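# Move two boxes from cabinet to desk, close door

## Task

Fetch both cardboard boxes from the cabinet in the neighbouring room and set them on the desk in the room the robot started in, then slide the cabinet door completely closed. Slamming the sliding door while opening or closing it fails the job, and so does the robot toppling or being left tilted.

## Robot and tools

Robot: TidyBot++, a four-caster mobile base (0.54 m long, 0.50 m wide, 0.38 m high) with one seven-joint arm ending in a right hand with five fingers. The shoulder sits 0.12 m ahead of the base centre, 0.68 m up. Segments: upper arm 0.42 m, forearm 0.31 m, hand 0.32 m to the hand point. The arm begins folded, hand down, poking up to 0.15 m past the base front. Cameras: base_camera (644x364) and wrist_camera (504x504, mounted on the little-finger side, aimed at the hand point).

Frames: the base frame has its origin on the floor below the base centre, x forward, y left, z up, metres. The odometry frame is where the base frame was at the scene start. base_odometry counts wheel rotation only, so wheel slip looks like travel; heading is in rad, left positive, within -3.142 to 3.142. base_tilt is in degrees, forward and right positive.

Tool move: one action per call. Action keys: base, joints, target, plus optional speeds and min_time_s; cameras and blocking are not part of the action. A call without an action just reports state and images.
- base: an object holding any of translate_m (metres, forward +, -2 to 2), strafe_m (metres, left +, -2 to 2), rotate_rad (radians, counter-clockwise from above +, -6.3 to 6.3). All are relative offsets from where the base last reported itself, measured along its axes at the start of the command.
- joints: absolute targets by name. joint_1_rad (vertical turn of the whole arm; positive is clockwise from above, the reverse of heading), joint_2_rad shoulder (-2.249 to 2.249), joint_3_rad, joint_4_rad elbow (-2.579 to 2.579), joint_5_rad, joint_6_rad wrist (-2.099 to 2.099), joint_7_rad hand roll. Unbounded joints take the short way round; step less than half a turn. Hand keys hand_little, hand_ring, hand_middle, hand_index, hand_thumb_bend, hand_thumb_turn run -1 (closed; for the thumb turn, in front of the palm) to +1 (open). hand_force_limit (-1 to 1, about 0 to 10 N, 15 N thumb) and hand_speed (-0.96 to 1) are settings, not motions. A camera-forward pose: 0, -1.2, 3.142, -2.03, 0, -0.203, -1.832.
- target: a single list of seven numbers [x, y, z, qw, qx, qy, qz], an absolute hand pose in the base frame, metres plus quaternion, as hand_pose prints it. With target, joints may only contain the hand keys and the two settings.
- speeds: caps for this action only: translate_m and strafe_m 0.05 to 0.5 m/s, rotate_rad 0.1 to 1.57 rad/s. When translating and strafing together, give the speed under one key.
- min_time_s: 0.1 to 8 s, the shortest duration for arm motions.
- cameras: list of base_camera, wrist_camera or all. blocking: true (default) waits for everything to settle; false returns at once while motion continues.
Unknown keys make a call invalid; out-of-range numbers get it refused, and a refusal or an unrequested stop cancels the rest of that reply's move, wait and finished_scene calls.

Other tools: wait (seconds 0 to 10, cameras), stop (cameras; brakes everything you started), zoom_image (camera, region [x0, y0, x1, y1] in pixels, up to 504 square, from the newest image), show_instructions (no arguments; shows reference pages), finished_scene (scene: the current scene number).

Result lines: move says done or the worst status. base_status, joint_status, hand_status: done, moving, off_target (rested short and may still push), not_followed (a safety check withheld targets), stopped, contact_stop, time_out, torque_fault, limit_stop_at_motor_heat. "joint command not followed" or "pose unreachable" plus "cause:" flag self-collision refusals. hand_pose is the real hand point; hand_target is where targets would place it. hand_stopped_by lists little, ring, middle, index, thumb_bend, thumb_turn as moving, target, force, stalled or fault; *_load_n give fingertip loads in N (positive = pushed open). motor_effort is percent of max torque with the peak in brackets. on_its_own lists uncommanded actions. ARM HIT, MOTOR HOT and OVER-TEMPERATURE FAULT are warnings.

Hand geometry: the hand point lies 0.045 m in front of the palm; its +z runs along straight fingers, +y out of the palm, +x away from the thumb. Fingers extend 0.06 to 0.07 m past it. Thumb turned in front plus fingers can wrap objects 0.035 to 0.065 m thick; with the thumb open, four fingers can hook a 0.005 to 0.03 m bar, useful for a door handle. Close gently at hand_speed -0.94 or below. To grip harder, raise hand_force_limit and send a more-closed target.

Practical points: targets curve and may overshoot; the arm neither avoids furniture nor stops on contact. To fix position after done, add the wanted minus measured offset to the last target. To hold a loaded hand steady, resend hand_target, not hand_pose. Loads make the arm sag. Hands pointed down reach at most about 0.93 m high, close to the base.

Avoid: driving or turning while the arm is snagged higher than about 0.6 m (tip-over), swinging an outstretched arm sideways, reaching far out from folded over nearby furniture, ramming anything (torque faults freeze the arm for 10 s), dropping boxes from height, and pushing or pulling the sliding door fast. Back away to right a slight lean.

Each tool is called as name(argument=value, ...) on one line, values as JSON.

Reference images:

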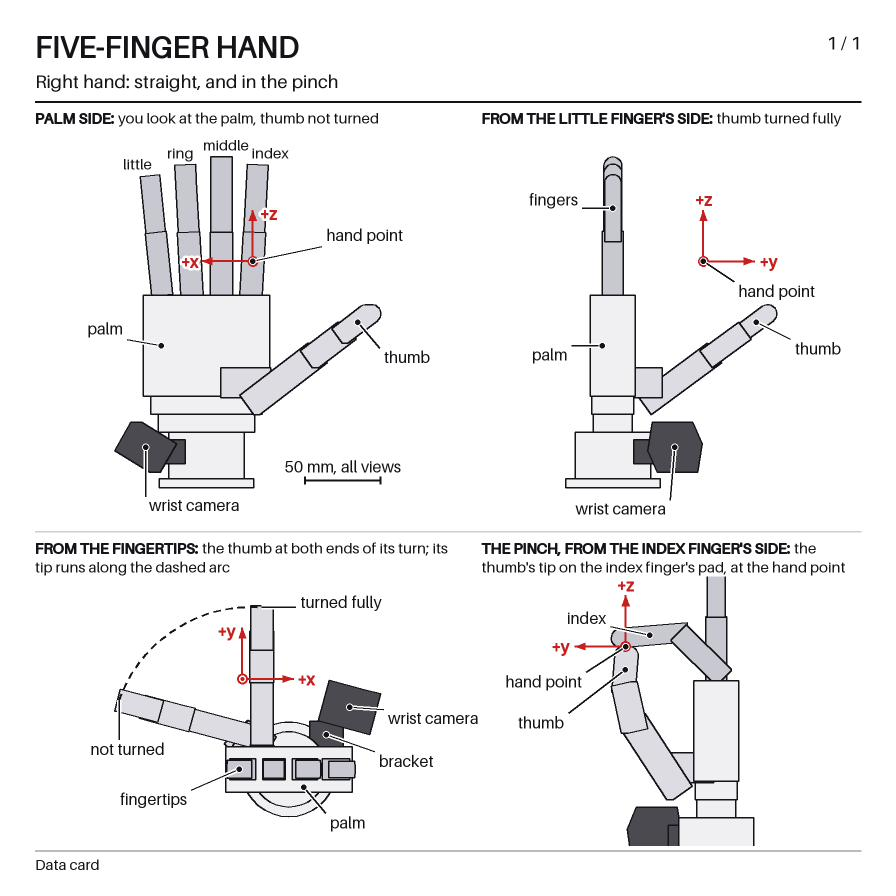

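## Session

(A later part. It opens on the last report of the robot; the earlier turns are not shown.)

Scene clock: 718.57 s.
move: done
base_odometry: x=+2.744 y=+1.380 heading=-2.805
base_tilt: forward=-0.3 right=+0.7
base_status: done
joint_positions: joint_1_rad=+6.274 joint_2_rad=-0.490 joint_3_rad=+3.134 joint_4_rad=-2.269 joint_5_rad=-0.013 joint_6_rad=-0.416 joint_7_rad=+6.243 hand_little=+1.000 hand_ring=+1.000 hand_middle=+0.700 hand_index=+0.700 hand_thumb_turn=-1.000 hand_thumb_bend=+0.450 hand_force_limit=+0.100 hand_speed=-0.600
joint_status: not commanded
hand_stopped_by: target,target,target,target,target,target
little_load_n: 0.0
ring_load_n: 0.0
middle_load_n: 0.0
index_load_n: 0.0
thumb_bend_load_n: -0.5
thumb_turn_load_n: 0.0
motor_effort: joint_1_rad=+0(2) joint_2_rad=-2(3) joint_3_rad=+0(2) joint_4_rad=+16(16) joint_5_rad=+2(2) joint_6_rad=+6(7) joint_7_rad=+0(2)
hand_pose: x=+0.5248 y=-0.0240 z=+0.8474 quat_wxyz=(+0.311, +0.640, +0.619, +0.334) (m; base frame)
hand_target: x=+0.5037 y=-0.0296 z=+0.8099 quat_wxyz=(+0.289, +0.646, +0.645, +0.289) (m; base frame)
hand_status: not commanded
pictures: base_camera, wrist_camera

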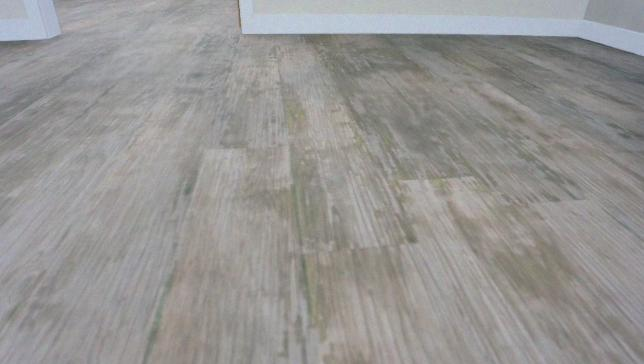

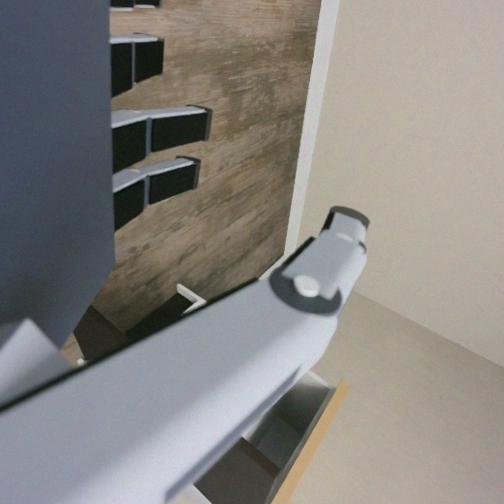

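move(base={"translate_m":0.815,"strafe_m":0.052})

move(base={"rotate_rad":-1.357}, joints={"joint_1_rad":0,"joint_2_rad":-1.2,"joint_3_rad":3.142,"joint_4_rad":-2.03,"joint_5_rad":0,"joint_6_rad":-0.5,"joint_7_rad":-1.832}, cameras=["all"])

Scene clock: 729.47 s.
move: done
base_odometry: x=+1.992 y=+1.061 heading=-2.804
base_tilt: forward=-0.3 right=+0.7
base_status: done
joint_positions: joint_1_rad=+6.274 joint_2_rad=-0.495 joint_3_rad=+3.134 joint_4_rad=-2.270 joint_5_rad=-0.013 joint_6_rad=-0.417 joint_7_rad=+6.243 hand_little=+1.000 hand_ring=+1.000 hand_middle=+0.700 hand_index=+0.700 hand_thumb_turn=-1.000 hand_thumb_bend=+0.450 hand_force_limit=+0.100 hand_speed=-0.600
joint_status: not commanded
hand_stopped_by: target,target,target,target,target,target
little_load_n: 0.0
ring_load_n: 0.0
middle_load_n: 0.0
index_load_n: 0.0
thumb_bend_load_n: 0.0
thumb_turn_load_n: 0.0
motor_effort: joint_1_rad=+0(2) joint_2_rad=-1(3) joint_3_rad=+0(1) joint_4_rad=+16(16) joint_5_rad=+2(2) joint_6_rad=+6(7) joint_7_rad=+1(2)
hand_pose: x=+0.5233 y=-0.0240 z=+0.8485 quat_wxyz=(+0.311, +0.639, +0.619, +0.335) (m; base frame)
hand_target: x=+0.5037 y=-0.0296 z=+0.8099 quat_wxyz=(+0.289, +0.646, +0.645, +0.289) (m; base frame)
hand_status: not commanded
pictures: none

Scene clock: 732.13 s.
move: done
base_odometry: x=+1.992 y=+1.061 heading=+2.122
base_tilt: forward=-0.3 right=+0.6
base_status: done
joint_positions: joint_1_rad=+6.274 joint_2_rad=-1.195 joint_3_rad=+3.135 joint_4_rad=-2.074 joint_5_rad=-0.013 joint_6_rad=-0.417 joint_7_rad=+4.507 hand_little=+1.000 hand_ring=+1.000 hand_middle=+0.700 hand_index=+0.700 hand_thumb_turn=-1.000 hand_thumb_bend=+0.450 hand_force_limit=+0.100 hand_speed=-0.600
joint_status: all done
hand_stopped_by: target,target,target,target,target,target
little_load_n: 0.0
ring_load_n: 0.0
middle_load_n: 0.0
index_load_n: 0.0
thumb_bend_load_n: 0.0
thumb_turn_load_n: 0.0
motor_effort: joint_1_rad=+1(3) joint_2_rad=+14(16) joint_3_rad=+0(1) joint_4_rad=+13(17) joint_5_rad=+1(3) joint_6_rad=+7(9) joint_7_rad=+0(2)
hand_pose: x=+0.2922 y=-0.0444 z=+1.0831 quat_wxyz=(-0.091, +0.601, -0.057, +0.792) (m; base frame)
hand_target: x=+0.2824 y=-0.0490 z=+1.0792 quat_wxyz=(-0.103, +0.612, -0.081, +0.780) (m; base frame)
hand_status: not commanded
pictures: base_camera, wrist_camera

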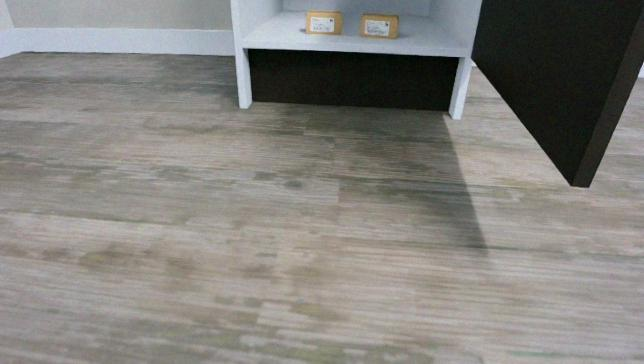

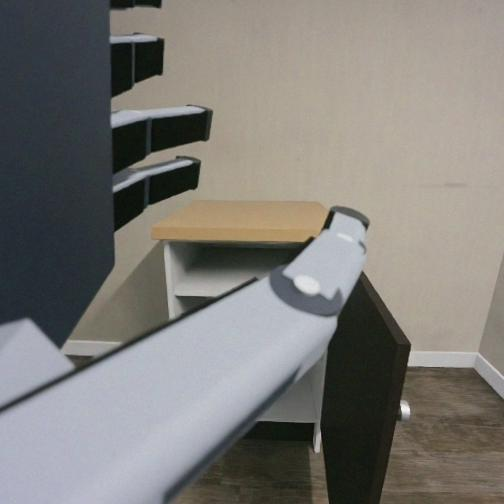

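zoom_image(camera="base_camera", region=[220, 0, 500, 120])

move(joints={"hand_thumb_turn":1,"hand_thumb_bend":1,"hand_index":1,"hand_middle":1,"hand_speed":0}, cameras=["wrist_camera"])

Scaled by 1.800.

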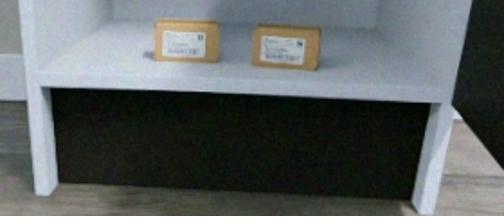

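Scene clock: 736.03 s.
move: done
base_odometry: x=+1.992 y=+1.061 heading=+2.122
base_tilt: forward=-0.3 right=+0.6
base_status: not commanded
joint_positions: joint_1_rad=+6.274 joint_2_rad=-1.195 joint_3_rad=+3.135 joint_4_rad=-2.074 joint_5_rad=-0.013 joint_6_rad=-0.417 joint_7_rad=+4.503 hand_little=+1.000 hand_ring=+1.000 hand_middle=+1.000 hand_index=+1.000 hand_thumb_turn=+1.000 hand_thumb_bend=+1.000 hand_force_limit=+0.100 hand_speed=+0.000
joint_status: all done
hand_stopped_by: target,target,target,target,target,target
little_load_n: 0.0
ring_load_n: 0.0
middle_load_n: 0.0
index_load_n: 0.0
thumb_bend_load_n: 0.0
thumb_turn_load_n: 0.0
motor_effort: joint_1_rad=+2(2) joint_2_rad=+14(15) joint_3_rad=+1(1) joint_4_rad=+14(14) joint_5_rad=+1(3) joint_6_rad=+8(8) joint_7_rad=+0(1)
hand_pose: x=+0.2923 y=-0.0442 z=+1.0829 quat_wxyz=(-0.092, +0.601, -0.059, +0.792) (m; base frame)
hand_target: x=+0.2824 y=-0.0490 z=+1.0792 quat_wxyz=(-0.103, +0.612, -0.081, +0.780) (m; base frame)
hand_status: not commanded
pictures: wrist_camera

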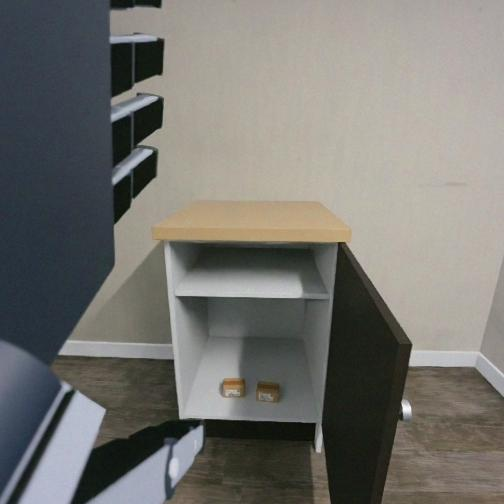

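zoom_image(camera="wrist_camera", region=[160, 320, 340, 440])

Scaled by 2.800 from the camera's 504x504 image, which has a finer 720x720 frame.

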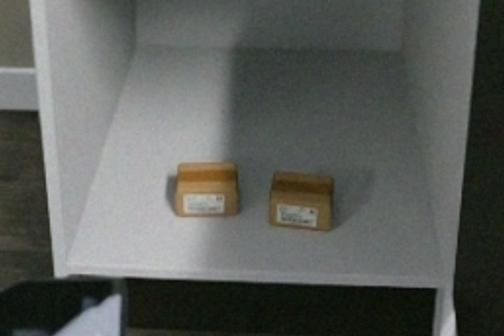

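move(base={"strafe_m":0.12}, joints={"joint_1_rad":0.07,"joint_2_rad":1.073,"joint_3_rad":3.142,"joint_4_rad":-1.62,"joint_5_rad":0,"joint_6_rad":0.40,"joint_7_rad":3.142,"hand_thumb_turn":-1,"hand_thumb_bend":1}, min_time_s=4, cameras=["all"])

Scene clock: 768.53 s.
move: done
base_odometry: x=+1.889 y=+0.998 heading=+2.121
base_tilt: forward=-0.2 right=+0.7
base_status: done
joint_positions: joint_1_rad=+6.327 joint_2_rad=+1.067 joint_3_rad=+3.135 joint_4_rad=-1.659 joint_5_rad=-0.013 joint_6_rad=+0.312 joint_7_rad=+3.197 hand_little=+1.000 hand_ring=+1.000 hand_middle=+1.000 hand_index=+1.000 hand_thumb_turn=-1.000 hand_thumb_bend=+1.000 hand_force_limit=+0.100 hand_speed=+0.000
joint_status: all done
hand_stopped_by: target,target,target,target,target,target
little_load_n: 0.0
ring_load_n: 0.0
middle_load_n: 0.0
index_load_n: 0.0
thumb_bend_load_n: 0.0
thumb_turn_load_n: 0.0
motor_effort: joint_1_rad=+2(3) joint_2_rad=-34(36) joint_3_rad=-2(3) joint_4_rad=+8(17) joint_5_rad=+1(3) joint_6_rad=+5(9) joint_7_rad=-1(2)
hand_pose: x=+0.7835 y=+0.0033 z=+0.3160 quat_wxyz=(-0.241, +0.660, -0.661, +0.261) (m; base frame)
hand_target: x=+0.8274 y=-0.0177 z=+0.3414 quat_wxyz=(-0.281, +0.622, -0.666, +0.301) (m; base frame)
hand_status: not commanded
pictures: base_camera, wrist_camera

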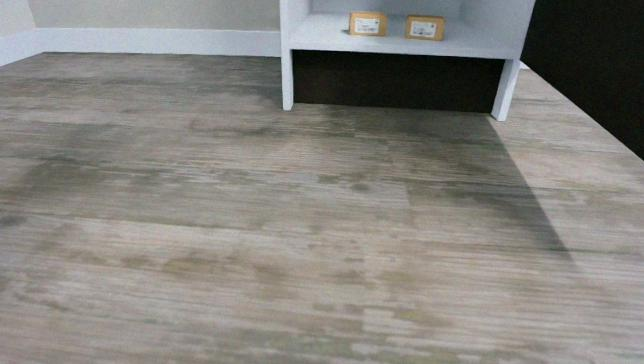

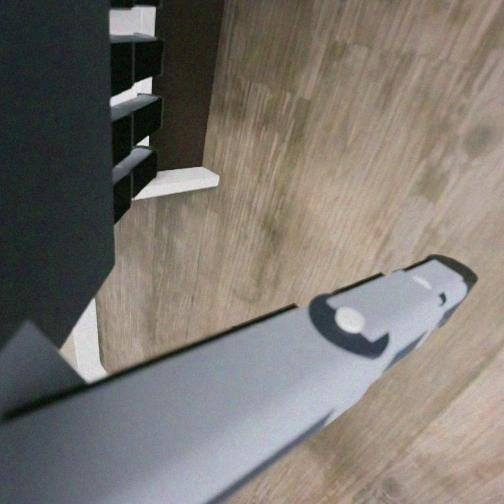

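move(joints={"joint_2_rad":1.155,"joint_4_rad":-1.585,"joint_6_rad":0.46}, min_time_s=2)

move(base={"translate_m":0.33}, speeds={"translate_m":0.15}, cameras=["all"])

Scene clock: 780.17 s.
move: done
base_odometry: x=+1.889 y=+0.998 heading=+2.121
base_tilt: forward=-0.3 right=+0.6
base_status: not commanded
joint_positions: joint_1_rad=+6.327 joint_2_rad=+1.139 joint_3_rad=+3.135 joint_4_rad=-1.624 joint_5_rad=-0.013 joint_6_rad=+0.372 joint_7_rad=+3.196 hand_little=+1.000 hand_ring=+1.000 hand_middle=+1.000 hand_index=+1.000 hand_thumb_turn=-1.000 hand_thumb_bend=+1.000 hand_force_limit=+0.100 hand_speed=+0.000
joint_status: all done
hand_stopped_by: target,target,target,target,target,target
little_load_n: 0.0
ring_load_n: 0.0
middle_load_n: 0.0
index_load_n: -0.5
thumb_bend_load_n: 0.0
thumb_turn_load_n: 0.5
motor_effort: joint_1_rad=+1(2) joint_2_rad=-35(35) joint_3_rad=-1(2) joint_4_rad=+7(9) joint_5_rad=+1(2) joint_6_rad=+5(7) joint_7_rad=+0(1)
hand_pose: x=+0.7926 y=+0.0027 z=+0.2883 quat_wxyz=(-0.248, +0.657, -0.659, +0.269) (m; base frame)
hand_target: x=+0.8325 y=-0.0181 z=+0.3070 quat_wxyz=(-0.285, +0.620, -0.664, +0.306) (m; base frame)
hand_status: not commanded
pictures: none

Scene clock: 783.00 s.
move: done
base_odometry: x=+1.717 y=+1.279 heading=+2.122
base_tilt: forward=-0.2 right=+0.7
base_status: done
joint_positions: joint_1_rad=+6.329 joint_2_rad=+1.141 joint_3_rad=+3.135 joint_4_rad=-1.616 joint_5_rad=-0.013 joint_6_rad=+0.376 joint_7_rad=+3.195 hand_little=+1.000 hand_ring=+1.000 hand_middle=+1.000 hand_index=+1.000 hand_thumb_turn=-1.000 hand_thumb_bend=+1.000 hand_force_limit=+0.100 hand_speed=+0.000
joint_status: not commanded
hand_stopped_by: target,target,target,target,target,target
little_load_n: 0.0
ring_load_n: 0.0
middle_load_n: 0.0
index_load_n: 0.0
thumb_bend_load_n: 0.0
thumb_turn_load_n: 0.0
motor_effort: joint_1_rad=+1(2) joint_2_rad=-34(36) joint_3_rad=-2(2) joint_4_rad=+7(8) joint_5_rad=+2(2) joint_6_rad=+5(6) joint_7_rad=-1(1)
hand_pose: x=+0.7980 y=+0.0009 z=+0.2903 quat_wxyz=(-0.252, +0.655, -0.659, +0.273) (m; base frame)
hand_target: x=+0.8325 y=-0.0181 z=+0.3070 quat_wxyz=(-0.285, +0.620, -0.664, +0.306) (m; base frame)
hand_status: not commanded
pictures: base_camera, wrist_camera

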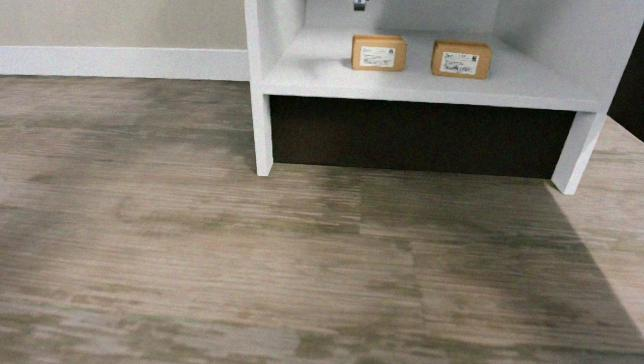

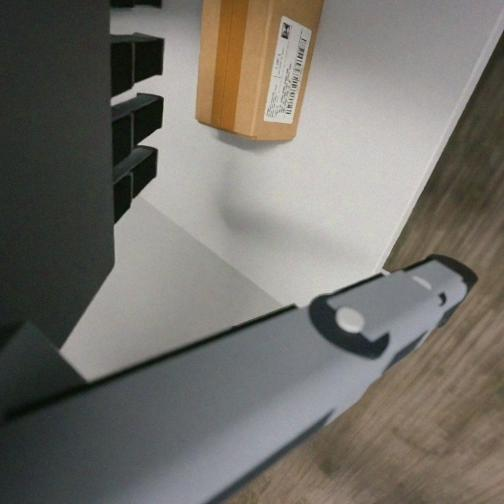

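move(base={"translate_m":0.06,"strafe_m":-0.035}, speeds={"translate_m":0.08}, cameras=["all"])

Scene clock: 792.47 s.
move: done
base_odometry: x=+1.715 y=+1.349 heading=+2.122
base_tilt: forward=-0.2 right=+0.6
base_status: done
joint_positions: joint_1_rad=+6.334 joint_2_rad=+1.141 joint_3_rad=+3.135 joint_4_rad=-1.615 joint_5_rad=-0.013 joint_6_rad=+0.377 joint_7_rad=+3.195 hand_little=+1.000 hand_ring=+1.000 hand_middle=+1.000 hand_index=+1.000 hand_thumb_turn=-1.000 hand_thumb_bend=+1.000 hand_force_limit=+0.100 hand_speed=+0.000
joint_status: not commanded
hand_stopped_by: target,target,target,target,target,target
little_load_n: 0.0
ring_load_n: 0.0
middle_load_n: 0.0
index_load_n: 0.0
thumb_bend_load_n: -0.5
thumb_turn_load_n: 0.0
motor_effort: joint_1_rad=+0(3) joint_2_rad=-35(35) joint_3_rad=-1(2) joint_4_rad=+7(9) joint_5_rad=+1(2) joint_6_rad=+5(6) joint_7_rad=+0(1)
hand_pose: x=+0.7983 y=-0.0019 z=+0.2904 quat_wxyz=(-0.251, +0.653, -0.660, +0.274) (m; base frame)
hand_target: x=+0.8325 y=-0.0181 z=+0.3070 quat_wxyz=(-0.285, +0.620, -0.664, +0.306) (m; base frame)
hand_status: not commanded
pictures: base_camera, wrist_camera

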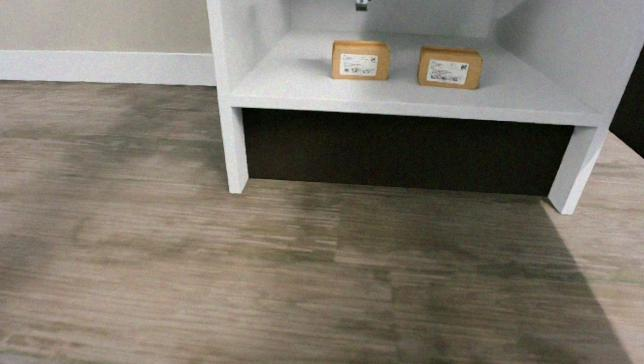

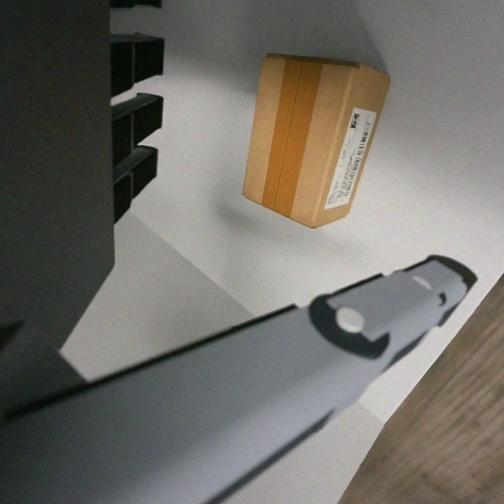

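move(cameras=["all"])

Scene clock: 811.13 s.
base_odometry: x=+1.715 y=+1.349 heading=+2.122
base_tilt: forward=-0.2 right=+0.7
base_status: done
joint_positions: joint_1_rad=+6.334 joint_2_rad=+1.141 joint_3_rad=+3.135 joint_4_rad=-1.615 joint_5_rad=-0.013 joint_6_rad=+0.377 joint_7_rad=+3.195 hand_little=+1.000 hand_ring=+1.000 hand_middle=+1.000 hand_index=+1.000 hand_thumb_turn=-1.000 hand_thumb_bend=+1.000 hand_force_limit=+0.100 hand_speed=+0.000
joint_status: not commanded
hand_stopped_by: target,target,target,target,target,target
little_load_n: 0.0
ring_load_n: 0.0
middle_load_n: 0.0
index_load_n: -0.5
thumb_bend_load_n: 0.0
thumb_turn_load_n: 0.0
motor_effort: joint_1_rad=+1(3) joint_2_rad=-35(35) joint_3_rad=-1(2) joint_4_rad=+7(9) joint_5_rad=+2(2) joint_6_rad=+5(6) joint_7_rad=+1(1)
hand_pose: x=+0.7983 y=-0.0019 z=+0.2904 quat_wxyz=(-0.251, +0.653, -0.660, +0.274) (m; base frame)
hand_target: x=+0.8325 y=-0.0181 z=+0.3070 quat_wxyz=(-0.285, +0.620, -0.664, +0.306) (m; base frame)
hand_status: not commanded
pictures: base_camera, wrist_camera

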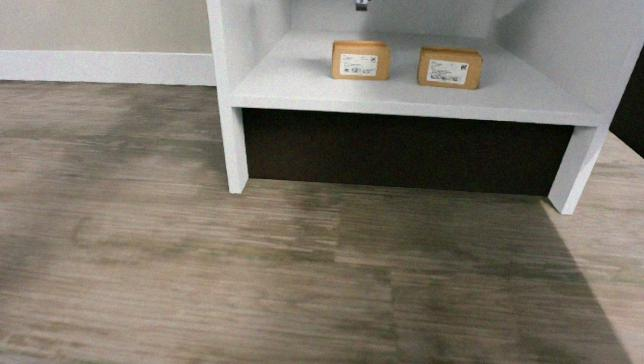

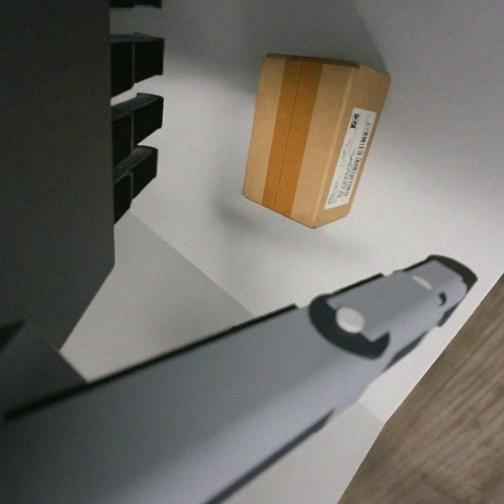

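move(base={"translate_m": 0.044, "strafe_m": -0.02}, speeds={"translate_m": 0.1}, joints={"joint_2_rad": 1.24, "joint_4_rad": -1.54, "joint_6_rad": 0.5}, min_time_s=2, cameras=["all"])

Scene clock: 851.67 s.
move: done
base_odometry: x=+1.709 y=+1.397 heading=+2.122
base_tilt: forward=-0.2 right=+0.7
base_status: done
joint_positions: joint_1_rad=+6.335 joint_2_rad=+1.224 joint_3_rad=+3.135 joint_4_rad=-1.579 joint_5_rad=-0.013 joint_6_rad=+0.412 joint_7_rad=+3.195 hand_little=+1.000 hand_ring=+1.000 hand_middle=+1.000 hand_index=+1.000 hand_thumb_turn=-1.000 hand_thumb_bend=+1.000 hand_force_limit=+0.100 hand_speed=+0.000
joint_status: all done
hand_stopped_by: target,target,target,target,target,target
little_load_n: 0.0
ring_load_n: 0.0
middle_load_n: 0.0
index_load_n: 0.0
thumb_bend_load_n: 0.0
thumb_turn_load_n: -0.5
motor_effort: joint_1_rad=+1(5) joint_2_rad=-35(37) joint_3_rad=-1(2) joint_4_rad=+7(9) joint_5_rad=+1(2) joint_6_rad=+5(7) joint_7_rad=+0(1)
hand_pose: x=+0.7947 y=-0.0032 z=+0.2510 quat_wxyz=(-0.247, +0.654, -0.662, +0.271) (m; base frame)
hand_target: x=+0.8339 y=-0.0181 z=+0.2690 quat_wxyz=(-0.285, +0.620, -0.664, +0.306) (m; base frame)
hand_status: not commanded
pictures: base_camera, wrist_camera

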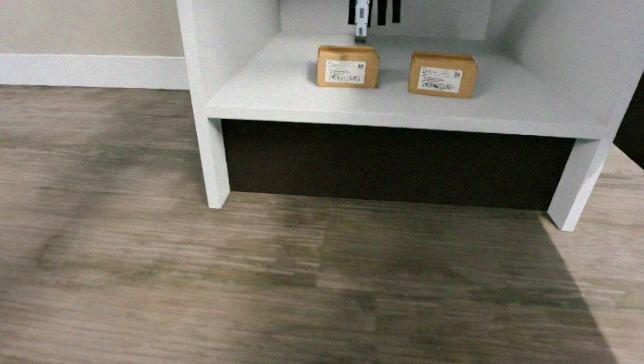

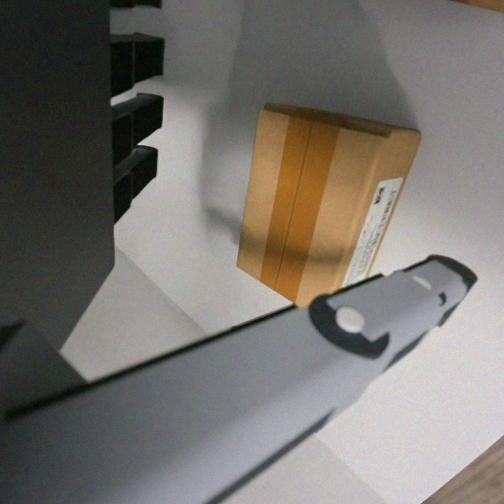

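zoom_image(camera="base_camera", region=[280, 0, 500, 140])

zoom_image(camera="wrist_camera", region=[200, 60, 504, 364])

Scaled by 2.291.

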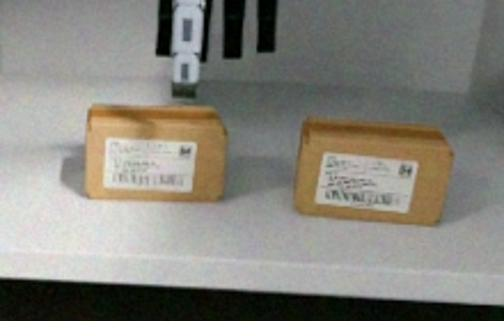

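Scaled by 1.658 from the camera's 504x504 image, which has a finer 720x720 frame.

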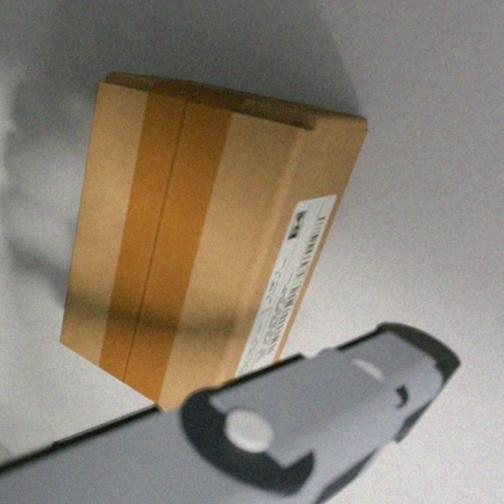

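move(joints={"joint_2_rad": 1.3, "joint_4_rad": -1.51, "joint_6_rad": 0.525}, min_time_s=2, cameras=["all"])

Scene clock: 898.97 s.
move: done
base_odometry: x=+1.709 y=+1.397 heading=+2.122
base_tilt: forward=-0.2 right=+0.7
base_status: not commanded
joint_positions: joint_1_rad=+6.335 joint_2_rad=+1.284 joint_3_rad=+3.135 joint_4_rad=-1.548 joint_5_rad=-0.013 joint_6_rad=+0.437 joint_7_rad=+3.195 hand_little=+1.000 hand_ring=+1.000 hand_middle=+1.000 hand_index=+1.000 hand_thumb_turn=-1.000 hand_thumb_bend=+1.000 hand_force_limit=+0.100 hand_speed=+0.000
joint_status: all done
hand_stopped_by: target,target,target,target,target,target
little_load_n: 0.0
ring_load_n: 0.0
middle_load_n: 0.0
index_load_n: 0.0
thumb_bend_load_n: 0.0
thumb_turn_load_n: 0.0
motor_effort: joint_1_rad=+1(2) joint_2_rad=-35(36) joint_3_rad=-1(2) joint_4_rad=+6(8) joint_5_rad=+1(2) joint_6_rad=+5(7) joint_7_rad=+0(1)
hand_pose: x=+0.7928 y=-0.0032 z=+0.2237 quat_wxyz=(-0.246, +0.654, -0.663, +0.269) (m; base frame)
hand_target: x=+0.8312 y=-0.0180 z=+0.2407 quat_wxyz=(-0.283, +0.620, -0.665, +0.304) (m; base frame)
hand_status: not commanded
pictures: base_camera, wrist_camera

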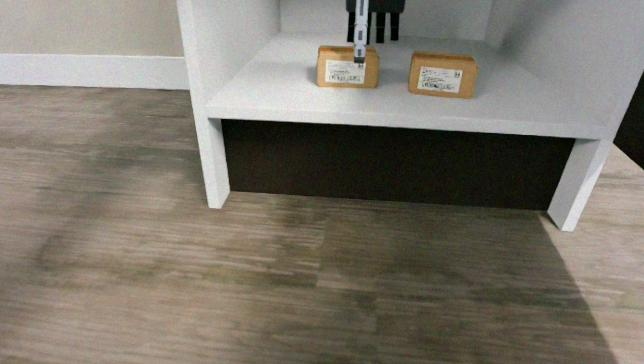

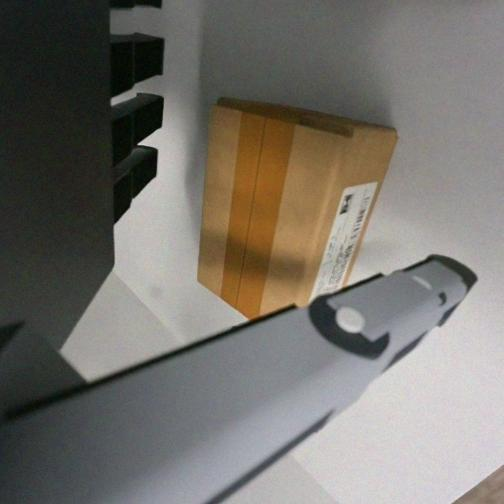

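zoom_image(camera="base_camera", region=[280, 0, 500, 140])

Scaled by 2.291.

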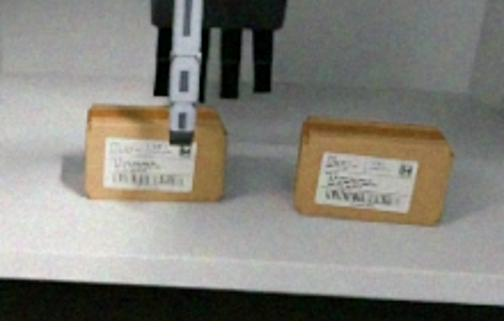

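move(joints={"joint_2_rad": 1.34, "joint_4_rad": -1.487, "joint_6_rad": 0.545}, min_time_s=2, cameras=["all"])

zoom_image(camera="base_camera", region=[280, 0, 500, 140])

Scene clock: 908.67 s.
move: done
base_odometry: x=+1.709 y=+1.397 heading=+2.122
base_tilt: forward=-0.2 right=+0.7
base_status: not commanded
joint_positions: joint_1_rad=+6.335 joint_2_rad=+1.323 joint_3_rad=+3.135 joint_4_rad=-1.525 joint_5_rad=-0.013 joint_6_rad=+0.457 joint_7_rad=+3.195 hand_little=+1.000 hand_ring=+1.000 hand_middle=+1.000 hand_index=+1.000 hand_thumb_turn=-1.000 hand_thumb_bend=+1.000 hand_force_limit=+0.100 hand_speed=+0.000
joint_status: all done
hand_stopped_by: target,target,target,target,target,target
little_load_n: 0.0
ring_load_n: 0.0
middle_load_n: 0.0
index_load_n: 0.0
thumb_bend_load_n: 0.0
thumb_turn_load_n: 0.0
motor_effort: joint_1_rad=+1(2) joint_2_rad=-36(36) joint_3_rad=-1(2) joint_4_rad=+6(7) joint_5_rad=+1(2) joint_6_rad=+5(7) joint_7_rad=+1(2)
hand_pose: x=+0.7934 y=-0.0034 z=+0.2068 quat_wxyz=(-0.247, +0.653, -0.662, +0.271) (m; base frame)
hand_target: x=+0.8311 y=-0.0179 z=+0.2233 quat_wxyz=(-0.284, +0.620, -0.665, +0.305) (m; base frame)
hand_status: not commanded
pictures: base_camera, wrist_camera

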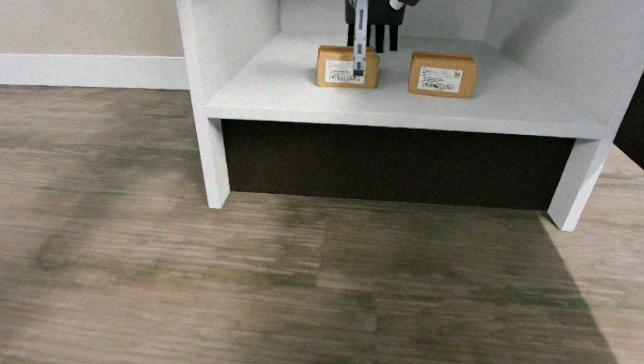

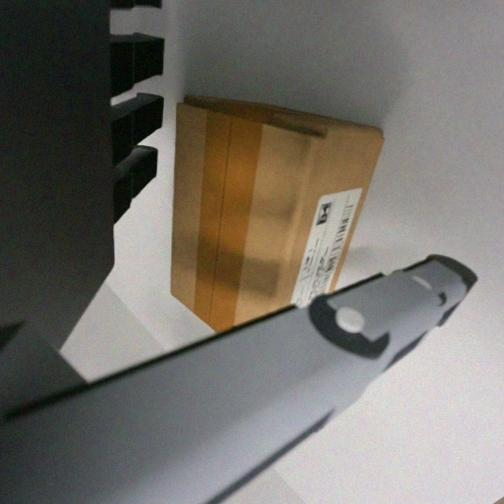

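Scaled by 2.291.

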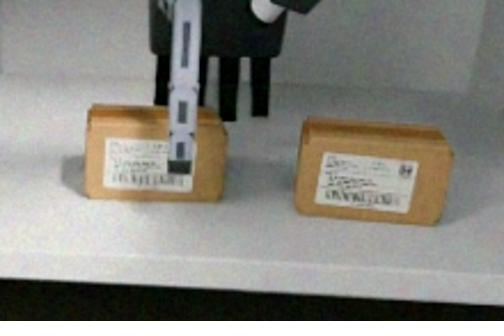

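move(base={"strafe_m": 0.01}, speeds={"strafe_m": 0.05}, joints={"hand_speed": -0.9, "hand_force_limit": -0.6, "hand_index": 0.3, "hand_middle": 0.3, "hand_ring": 0.3, "hand_little": 0.3}, cameras=["all"])

zoom_image(camera="base_camera", region=[280, 0, 500, 140])

Scene clock: 917.13 s.
move: done
base_odometry: x=+1.700 y=+1.392 heading=+2.122
base_tilt: forward=-0.2 right=+0.7
base_status: done
joint_positions: joint_1_rad=+6.339 joint_2_rad=+1.323 joint_3_rad=+3.135 joint_4_rad=-1.523 joint_5_rad=-0.013 joint_6_rad=+0.459 joint_7_rad=+3.195 hand_little=+0.300 hand_ring=+0.300 hand_middle=+0.300 hand_index=+0.300 hand_thumb_turn=-1.000 hand_thumb_bend=+1.000 hand_force_limit=-0.600 hand_speed=-0.900
joint_status: all done
hand_stopped_by: target,target,target,target,target,target
little_load_n: 0.0
ring_load_n: 0.0
middle_load_n: 0.0
index_load_n: 0.0
thumb_bend_load_n: 0.0
thumb_turn_load_n: 0.0
motor_effort: joint_1_rad=+0(5) joint_2_rad=-35(36) joint_3_rad=-1(3) joint_4_rad=+6(6) joint_5_rad=+2(2) joint_6_rad=+6(6) joint_7_rad=+0(1)
hand_pose: x=+0.7948 y=-0.0057 z=+0.2075 quat_wxyz=(-0.248, +0.652, -0.663, +0.272) (m; base frame)
hand_target: x=+0.8311 y=-0.0179 z=+0.2233 quat_wxyz=(-0.284, +0.620, -0.665, +0.305) (m; base frame)
hand_status: not commanded
pictures: base_camera, wrist_camera

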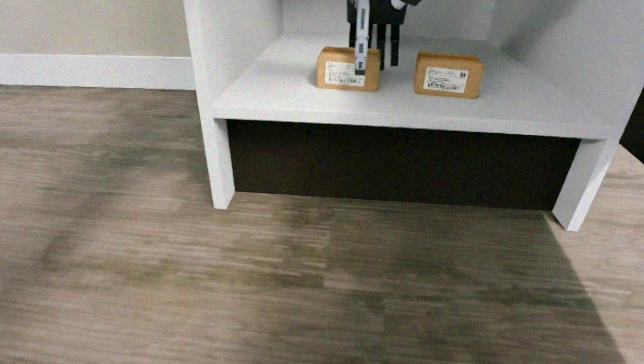

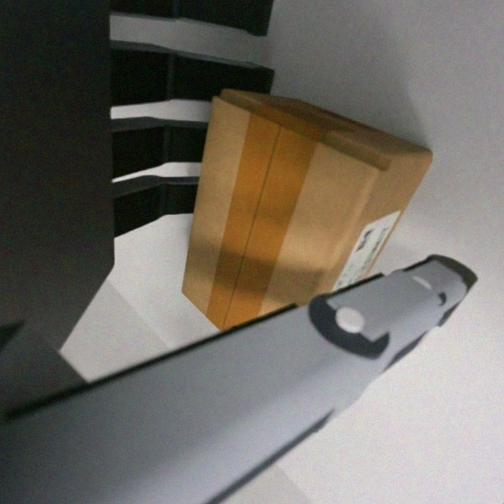

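Scaled by 2.291.

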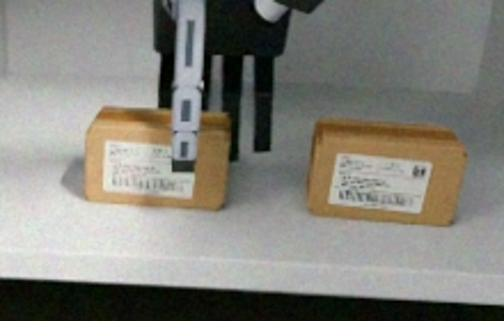

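move(joints={"hand_index": 0.8, "hand_middle": 0.8, "hand_ring": 0.8, "hand_little": 0.8})

move(base={"strafe_m": 0.018}, speeds={"strafe_m": 0.05}, cameras=["all"])

zoom_image(camera="base_camera", region=[280, 0, 500, 140])

Scene clock: 923.60 s.
move: done
base_odometry: x=+1.700 y=+1.392 heading=+2.122
base_tilt: forward=-0.2 right=+0.7
base_status: not commanded
joint_positions: joint_1_rad=+6.339 joint_2_rad=+1.323 joint_3_rad=+3.135 joint_4_rad=-1.523 joint_5_rad=-0.013 joint_6_rad=+0.459 joint_7_rad=+3.195 hand_little=+0.800 hand_ring=+0.800 hand_middle=+0.800 hand_index=+0.800 hand_thumb_turn=-1.000 hand_thumb_bend=+1.000 hand_force_limit=-0.600 hand_speed=-0.900
joint_status: all done
hand_stopped_by: target,target,target,target,target,target
little_load_n: 0.0
ring_load_n: 0.0
middle_load_n: 0.0
index_load_n: 0.0
thumb_bend_load_n: 0.0
thumb_turn_load_n: 0.0
motor_effort: joint_1_rad=+1(2) joint_2_rad=-35(36) joint_3_rad=-1(2) joint_4_rad=+6(7) joint_5_rad=+0(2) joint_6_rad=+5(6) joint_7_rad=+0(1)
hand_pose: x=+0.7948 y=-0.0057 z=+0.2075 quat_wxyz=(-0.248, +0.652, -0.663, +0.272) (m; base frame)
hand_target: x=+0.8311 y=-0.0179 z=+0.2233 quat_wxyz=(-0.284, +0.620, -0.665, +0.305) (m; base frame)
hand_status: not commanded
pictures: none

Scene clock: 924.47 s.
move: done
base_odometry: x=+1.685 y=+1.383 heading=+2.121
base_tilt: forward=-0.2 right=+0.7
base_status: done
joint_positions: joint_1_rad=+6.341 joint_2_rad=+1.324 joint_3_rad=+3.135 joint_4_rad=-1.523 joint_5_rad=-0.013 joint_6_rad=+0.460 joint_7_rad=+3.195 hand_little=+0.800 hand_ring=+0.800 hand_middle=+0.800 hand_index=+0.800 hand_thumb_turn=-1.000 hand_thumb_bend=+1.000 hand_force_limit=-0.600 hand_speed=-0.900
joint_status: not commanded
hand_stopped_by: target,target,target,target,target,target
little_load_n: 0.0
ring_load_n: 0.0
middle_load_n: 0.0
index_load_n: 0.0
thumb_bend_load_n: 0.0
thumb_turn_load_n: 0.0
motor_effort: joint_1_rad=+1(4) joint_2_rad=-35(36) joint_3_rad=-1(3) joint_4_rad=+6(7) joint_5_rad=+1(2) joint_6_rad=+5(6) joint_7_rad=+0(1)
hand_pose: x=+0.7947 y=-0.0072 z=+0.2072 quat_wxyz=(-0.247, +0.651, -0.664, +0.273) (m; base frame)
hand_target: x=+0.8311 y=-0.0179 z=+0.2233 quat_wxyz=(-0.284, +0.620, -0.665, +0.305) (m; base frame)
hand_status: not commanded
pictures: base_camera, wrist_camera

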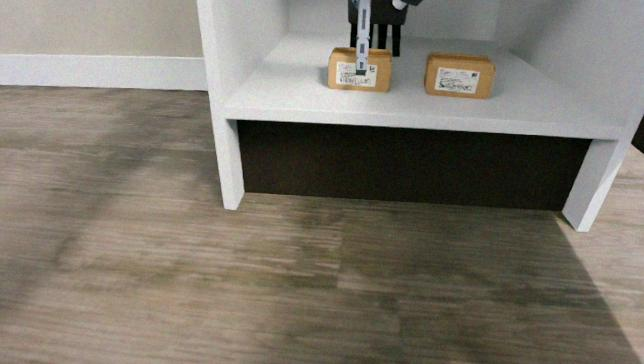

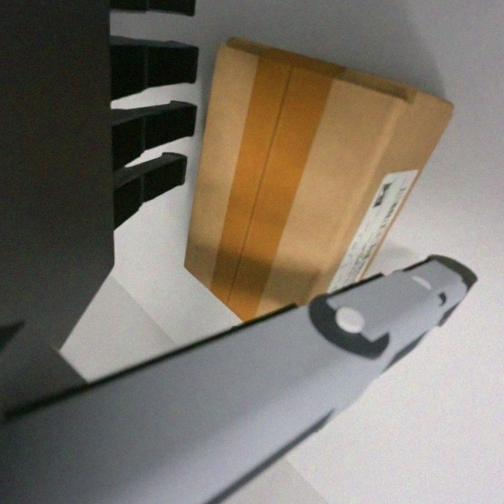

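Scaled by 2.291.

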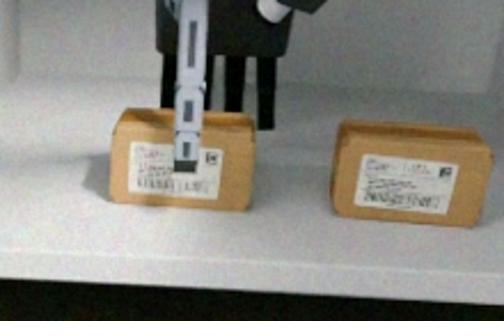

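move(joints={"hand_index": 0.3, "hand_middle": 0.3, "hand_ring": 0.3, "hand_little": 0.3}, cameras=["all"])

zoom_image(camera="base_camera", region=[280, 0, 500, 140])

Scene clock: 929.87 s.
move: done
base_odometry: x=+1.685 y=+1.383 heading=+2.121
base_tilt: forward=-0.2 right=+0.6
base_status: not commanded
joint_positions: joint_1_rad=+6.341 joint_2_rad=+1.324 joint_3_rad=+3.135 joint_4_rad=-1.523 joint_5_rad=-0.013 joint_6_rad=+0.460 joint_7_rad=+3.195 hand_little=+0.300 hand_ring=+0.300 hand_middle=+0.300 hand_index=+0.300 hand_thumb_turn=-1.000 hand_thumb_bend=+1.000 hand_force_limit=-0.600 hand_speed=-0.900
joint_status: all done
hand_stopped_by: target,target,target,target,target,target
little_load_n: 0.0
ring_load_n: 0.0
middle_load_n: 0.0
index_load_n: 0.0
thumb_bend_load_n: 0.0
thumb_turn_load_n: 0.0
motor_effort: joint_1_rad=+1(2) joint_2_rad=-35(36) joint_3_rad=-1(2) joint_4_rad=+6(7) joint_5_rad=+1(2) joint_6_rad=+5(6) joint_7_rad=+1(2)
hand_pose: x=+0.7947 y=-0.0072 z=+0.2072 quat_wxyz=(-0.247, +0.651, -0.664, +0.273) (m; base frame)
hand_target: x=+0.8311 y=-0.0179 z=+0.2233 quat_wxyz=(-0.284, +0.620, -0.665, +0.305) (m; base frame)
hand_status: not commanded
pictures: base_camera, wrist_camera

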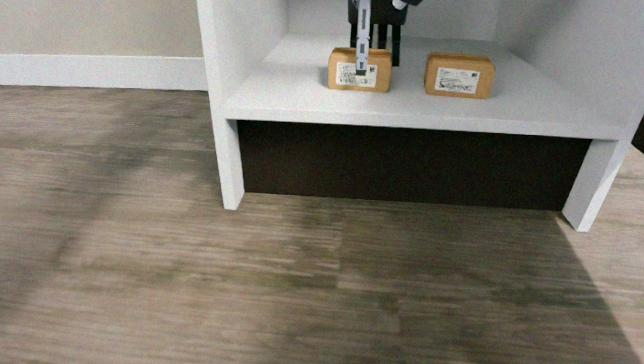

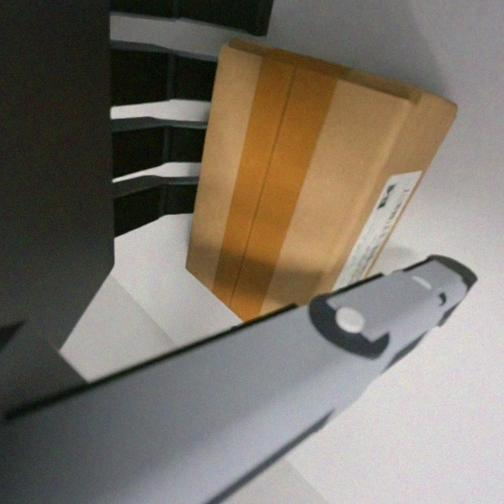

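Scaled by 2.291.

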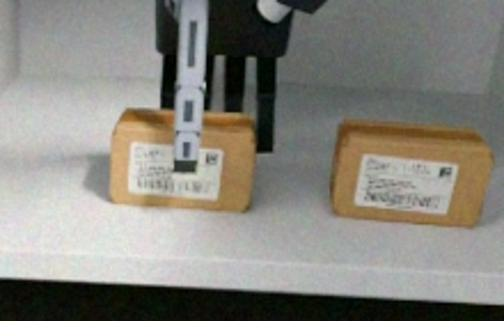

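move(joints={"hand_index": -0.1, "hand_middle": -0.1, "hand_ring": -0.1, "hand_little": 0.6}, cameras=["all"])

zoom_image(camera="base_camera", region=[280, 0, 500, 140])

Scene clock: 936.03 s.
move: off_target
base_odometry: x=+1.685 y=+1.383 heading=+2.121
base_tilt: forward=-0.2 right=+0.7
base_status: not commanded
joint_positions: joint_1_rad=+6.341 joint_2_rad=+1.324 joint_3_rad=+3.135 joint_4_rad=-1.523 joint_5_rad=-0.013 joint_6_rad=+0.460 joint_7_rad=+3.195 hand_little=+0.600 hand_ring=+0.041 hand_middle=+0.097 hand_index=+0.078 hand_thumb_turn=-1.000 hand_thumb_bend=+1.000 hand_force_limit=-0.600 hand_speed=-0.900
joint_status: hand_ring off_target (ended at +0.041, target -0.100); hand_middle off_target (ended at +0.097, target -0.100); hand_index off_target (ended at +0.078, target -0.100); the others done
hand_stopped_by: target,force,force,force,target,target
little_load_n: 0.0
ring_load_n: 2.5
middle_load_n: 1.0
index_load_n: 4.0
thumb_bend_load_n: 1.0
thumb_turn_load_n: 0.5
motor_effort: joint_1_rad=+2(2) joint_2_rad=-35(36) joint_3_rad=-2(2) joint_4_rad=+6(7) joint_5_rad=+2(2) joint_6_rad=+5(6) joint_7_rad=+0(1)
hand_pose: x=+0.7946 y=-0.0072 z=+0.2070 quat_wxyz=(-0.247, +0.651, -0.664, +0.273) (m; base frame)
hand_target: x=+0.8311 y=-0.0179 z=+0.2233 quat_wxyz=(-0.284, +0.620, -0.665, +0.305) (m; base frame)
hand_status: not commanded
pictures: base_camera, wrist_camera

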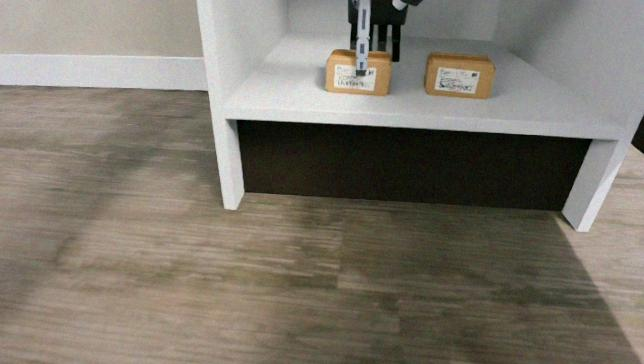

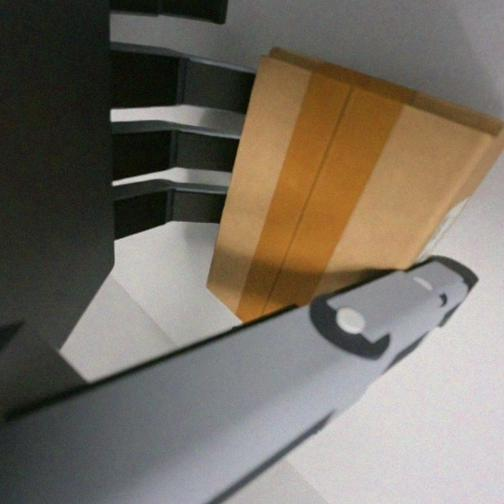

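Scaled by 2.291.

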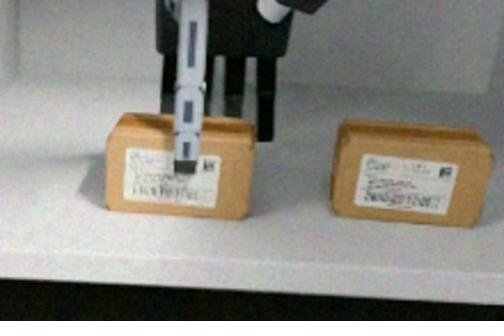

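move(joints={"hand_index": -0.3, "hand_middle": -0.3, "hand_ring": -0.3, "hand_force_limit": -0.1}, cameras=["all"])

Scene clock: 943.77 s.
move: off_target
base_odometry: x=+1.685 y=+1.383 heading=+2.121
base_tilt: forward=-0.2 right=+0.7
base_status: not commanded
joint_positions: joint_1_rad=+6.341 joint_2_rad=+1.324 joint_3_rad=+3.135 joint_4_rad=-1.523 joint_5_rad=-0.013 joint_6_rad=+0.460 joint_7_rad=+3.195 hand_little=+0.600 hand_ring=+0.033 hand_middle=+0.081 hand_index=+0.071 hand_thumb_turn=-1.000 hand_thumb_bend=+1.001 hand_force_limit=-0.100 hand_speed=-0.900
joint_status: hand_ring off_target (ended at +0.033, target -0.300); hand_middle off_target (ended at +0.081, target -0.300); hand_index off_target (ended at +0.071, target -0.300); the others done
hand_stopped_by: target,force,force,force,target,target
little_load_n: 0.0
ring_load_n: 3.5
middle_load_n: 6.5
index_load_n: 5.0
thumb_bend_load_n: 2.0
thumb_turn_load_n: 0.5
motor_effort: joint_1_rad=+1(2) joint_2_rad=-35(36) joint_3_rad=-2(2) joint_4_rad=+6(7) joint_5_rad=+1(2) joint_6_rad=+5(6) joint_7_rad=+0(2)
hand_pose: x=+0.7945 y=-0.0072 z=+0.2068 quat_wxyz=(-0.247, +0.651, -0.664, +0.272) (m; base frame)
hand_target: x=+0.8311 y=-0.0179 z=+0.2233 quat_wxyz=(-0.284, +0.620, -0.665, +0.305) (m; base frame)
hand_status: not commanded
pictures: base_camera, wrist_camera

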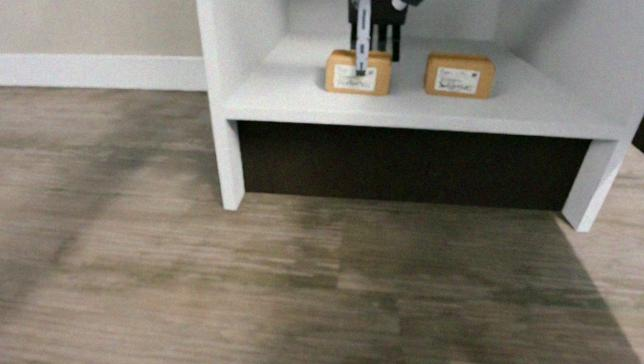

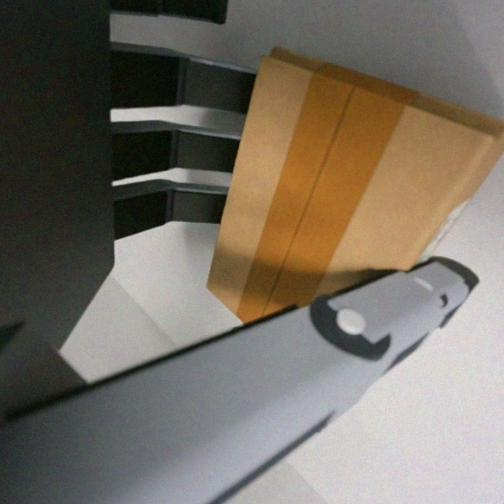

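move(joints={"joint_2_rad": 1.28, "joint_4_rad": -1.52, "joint_6_rad": 0.52}, min_time_s=2.5, cameras=["all"])

zoom_image(camera="base_camera", region=[280, 0, 500, 140])

Scene clock: 950.83 s.
move: done
base_odometry: x=+1.685 y=+1.383 heading=+2.121
base_tilt: forward=-0.2 right=+0.6
base_status: not commanded
joint_positions: joint_1_rad=+6.341 joint_2_rad=+1.324 joint_3_rad=+3.135 joint_4_rad=-1.523 joint_5_rad=-0.013 joint_6_rad=+0.460 joint_7_rad=+3.195 hand_little=+0.600 hand_ring=+0.033 hand_middle=+0.081 hand_index=+0.071 hand_thumb_turn=-1.000 hand_thumb_bend=+1.001 hand_force_limit=-0.100 hand_speed=-0.900
joint_status: all done
hand_stopped_by: target,force,force,force,target,target
little_load_n: 0.0
ring_load_n: 3.5
middle_load_n: 6.5
index_load_n: 5.0
thumb_bend_load_n: 2.0
thumb_turn_load_n: 1.0
motor_effort: joint_1_rad=+1(2) joint_2_rad=-35(36) joint_3_rad=-1(2) joint_4_rad=+6(7) joint_5_rad=+2(2) joint_6_rad=+5(7) joint_7_rad=+0(1)
hand_pose: x=+0.7946 y=-0.0072 z=+0.2069 quat_wxyz=(-0.247, +0.651, -0.664, +0.273) (m; base frame)
hand_target: x=+0.8331 y=-0.0181 z=+0.2508 quat_wxyz=(-0.285, +0.620, -0.664, +0.306) (m; base frame)
hand_status: not commanded
pictures: base_camera, wrist_camera

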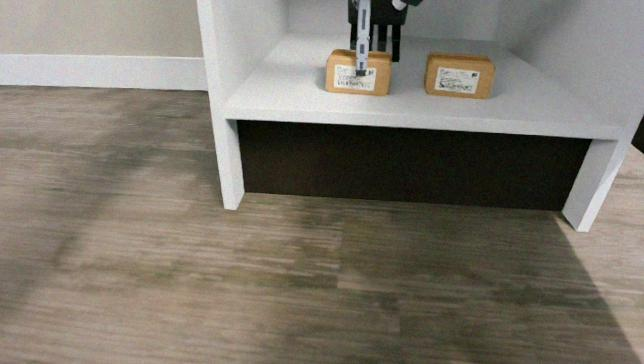

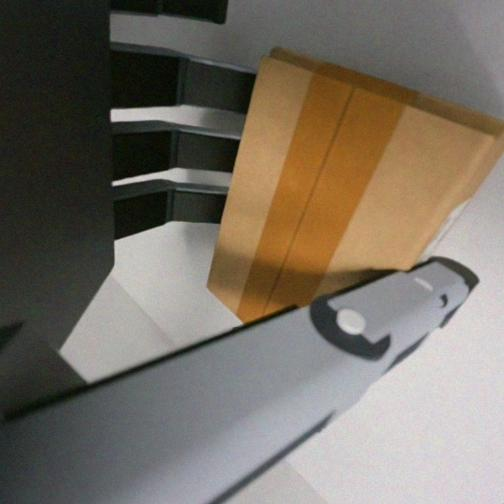

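Scaled by 2.291.

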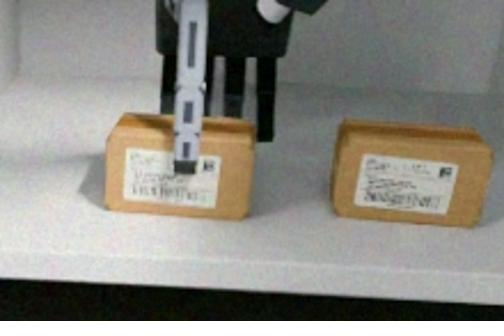

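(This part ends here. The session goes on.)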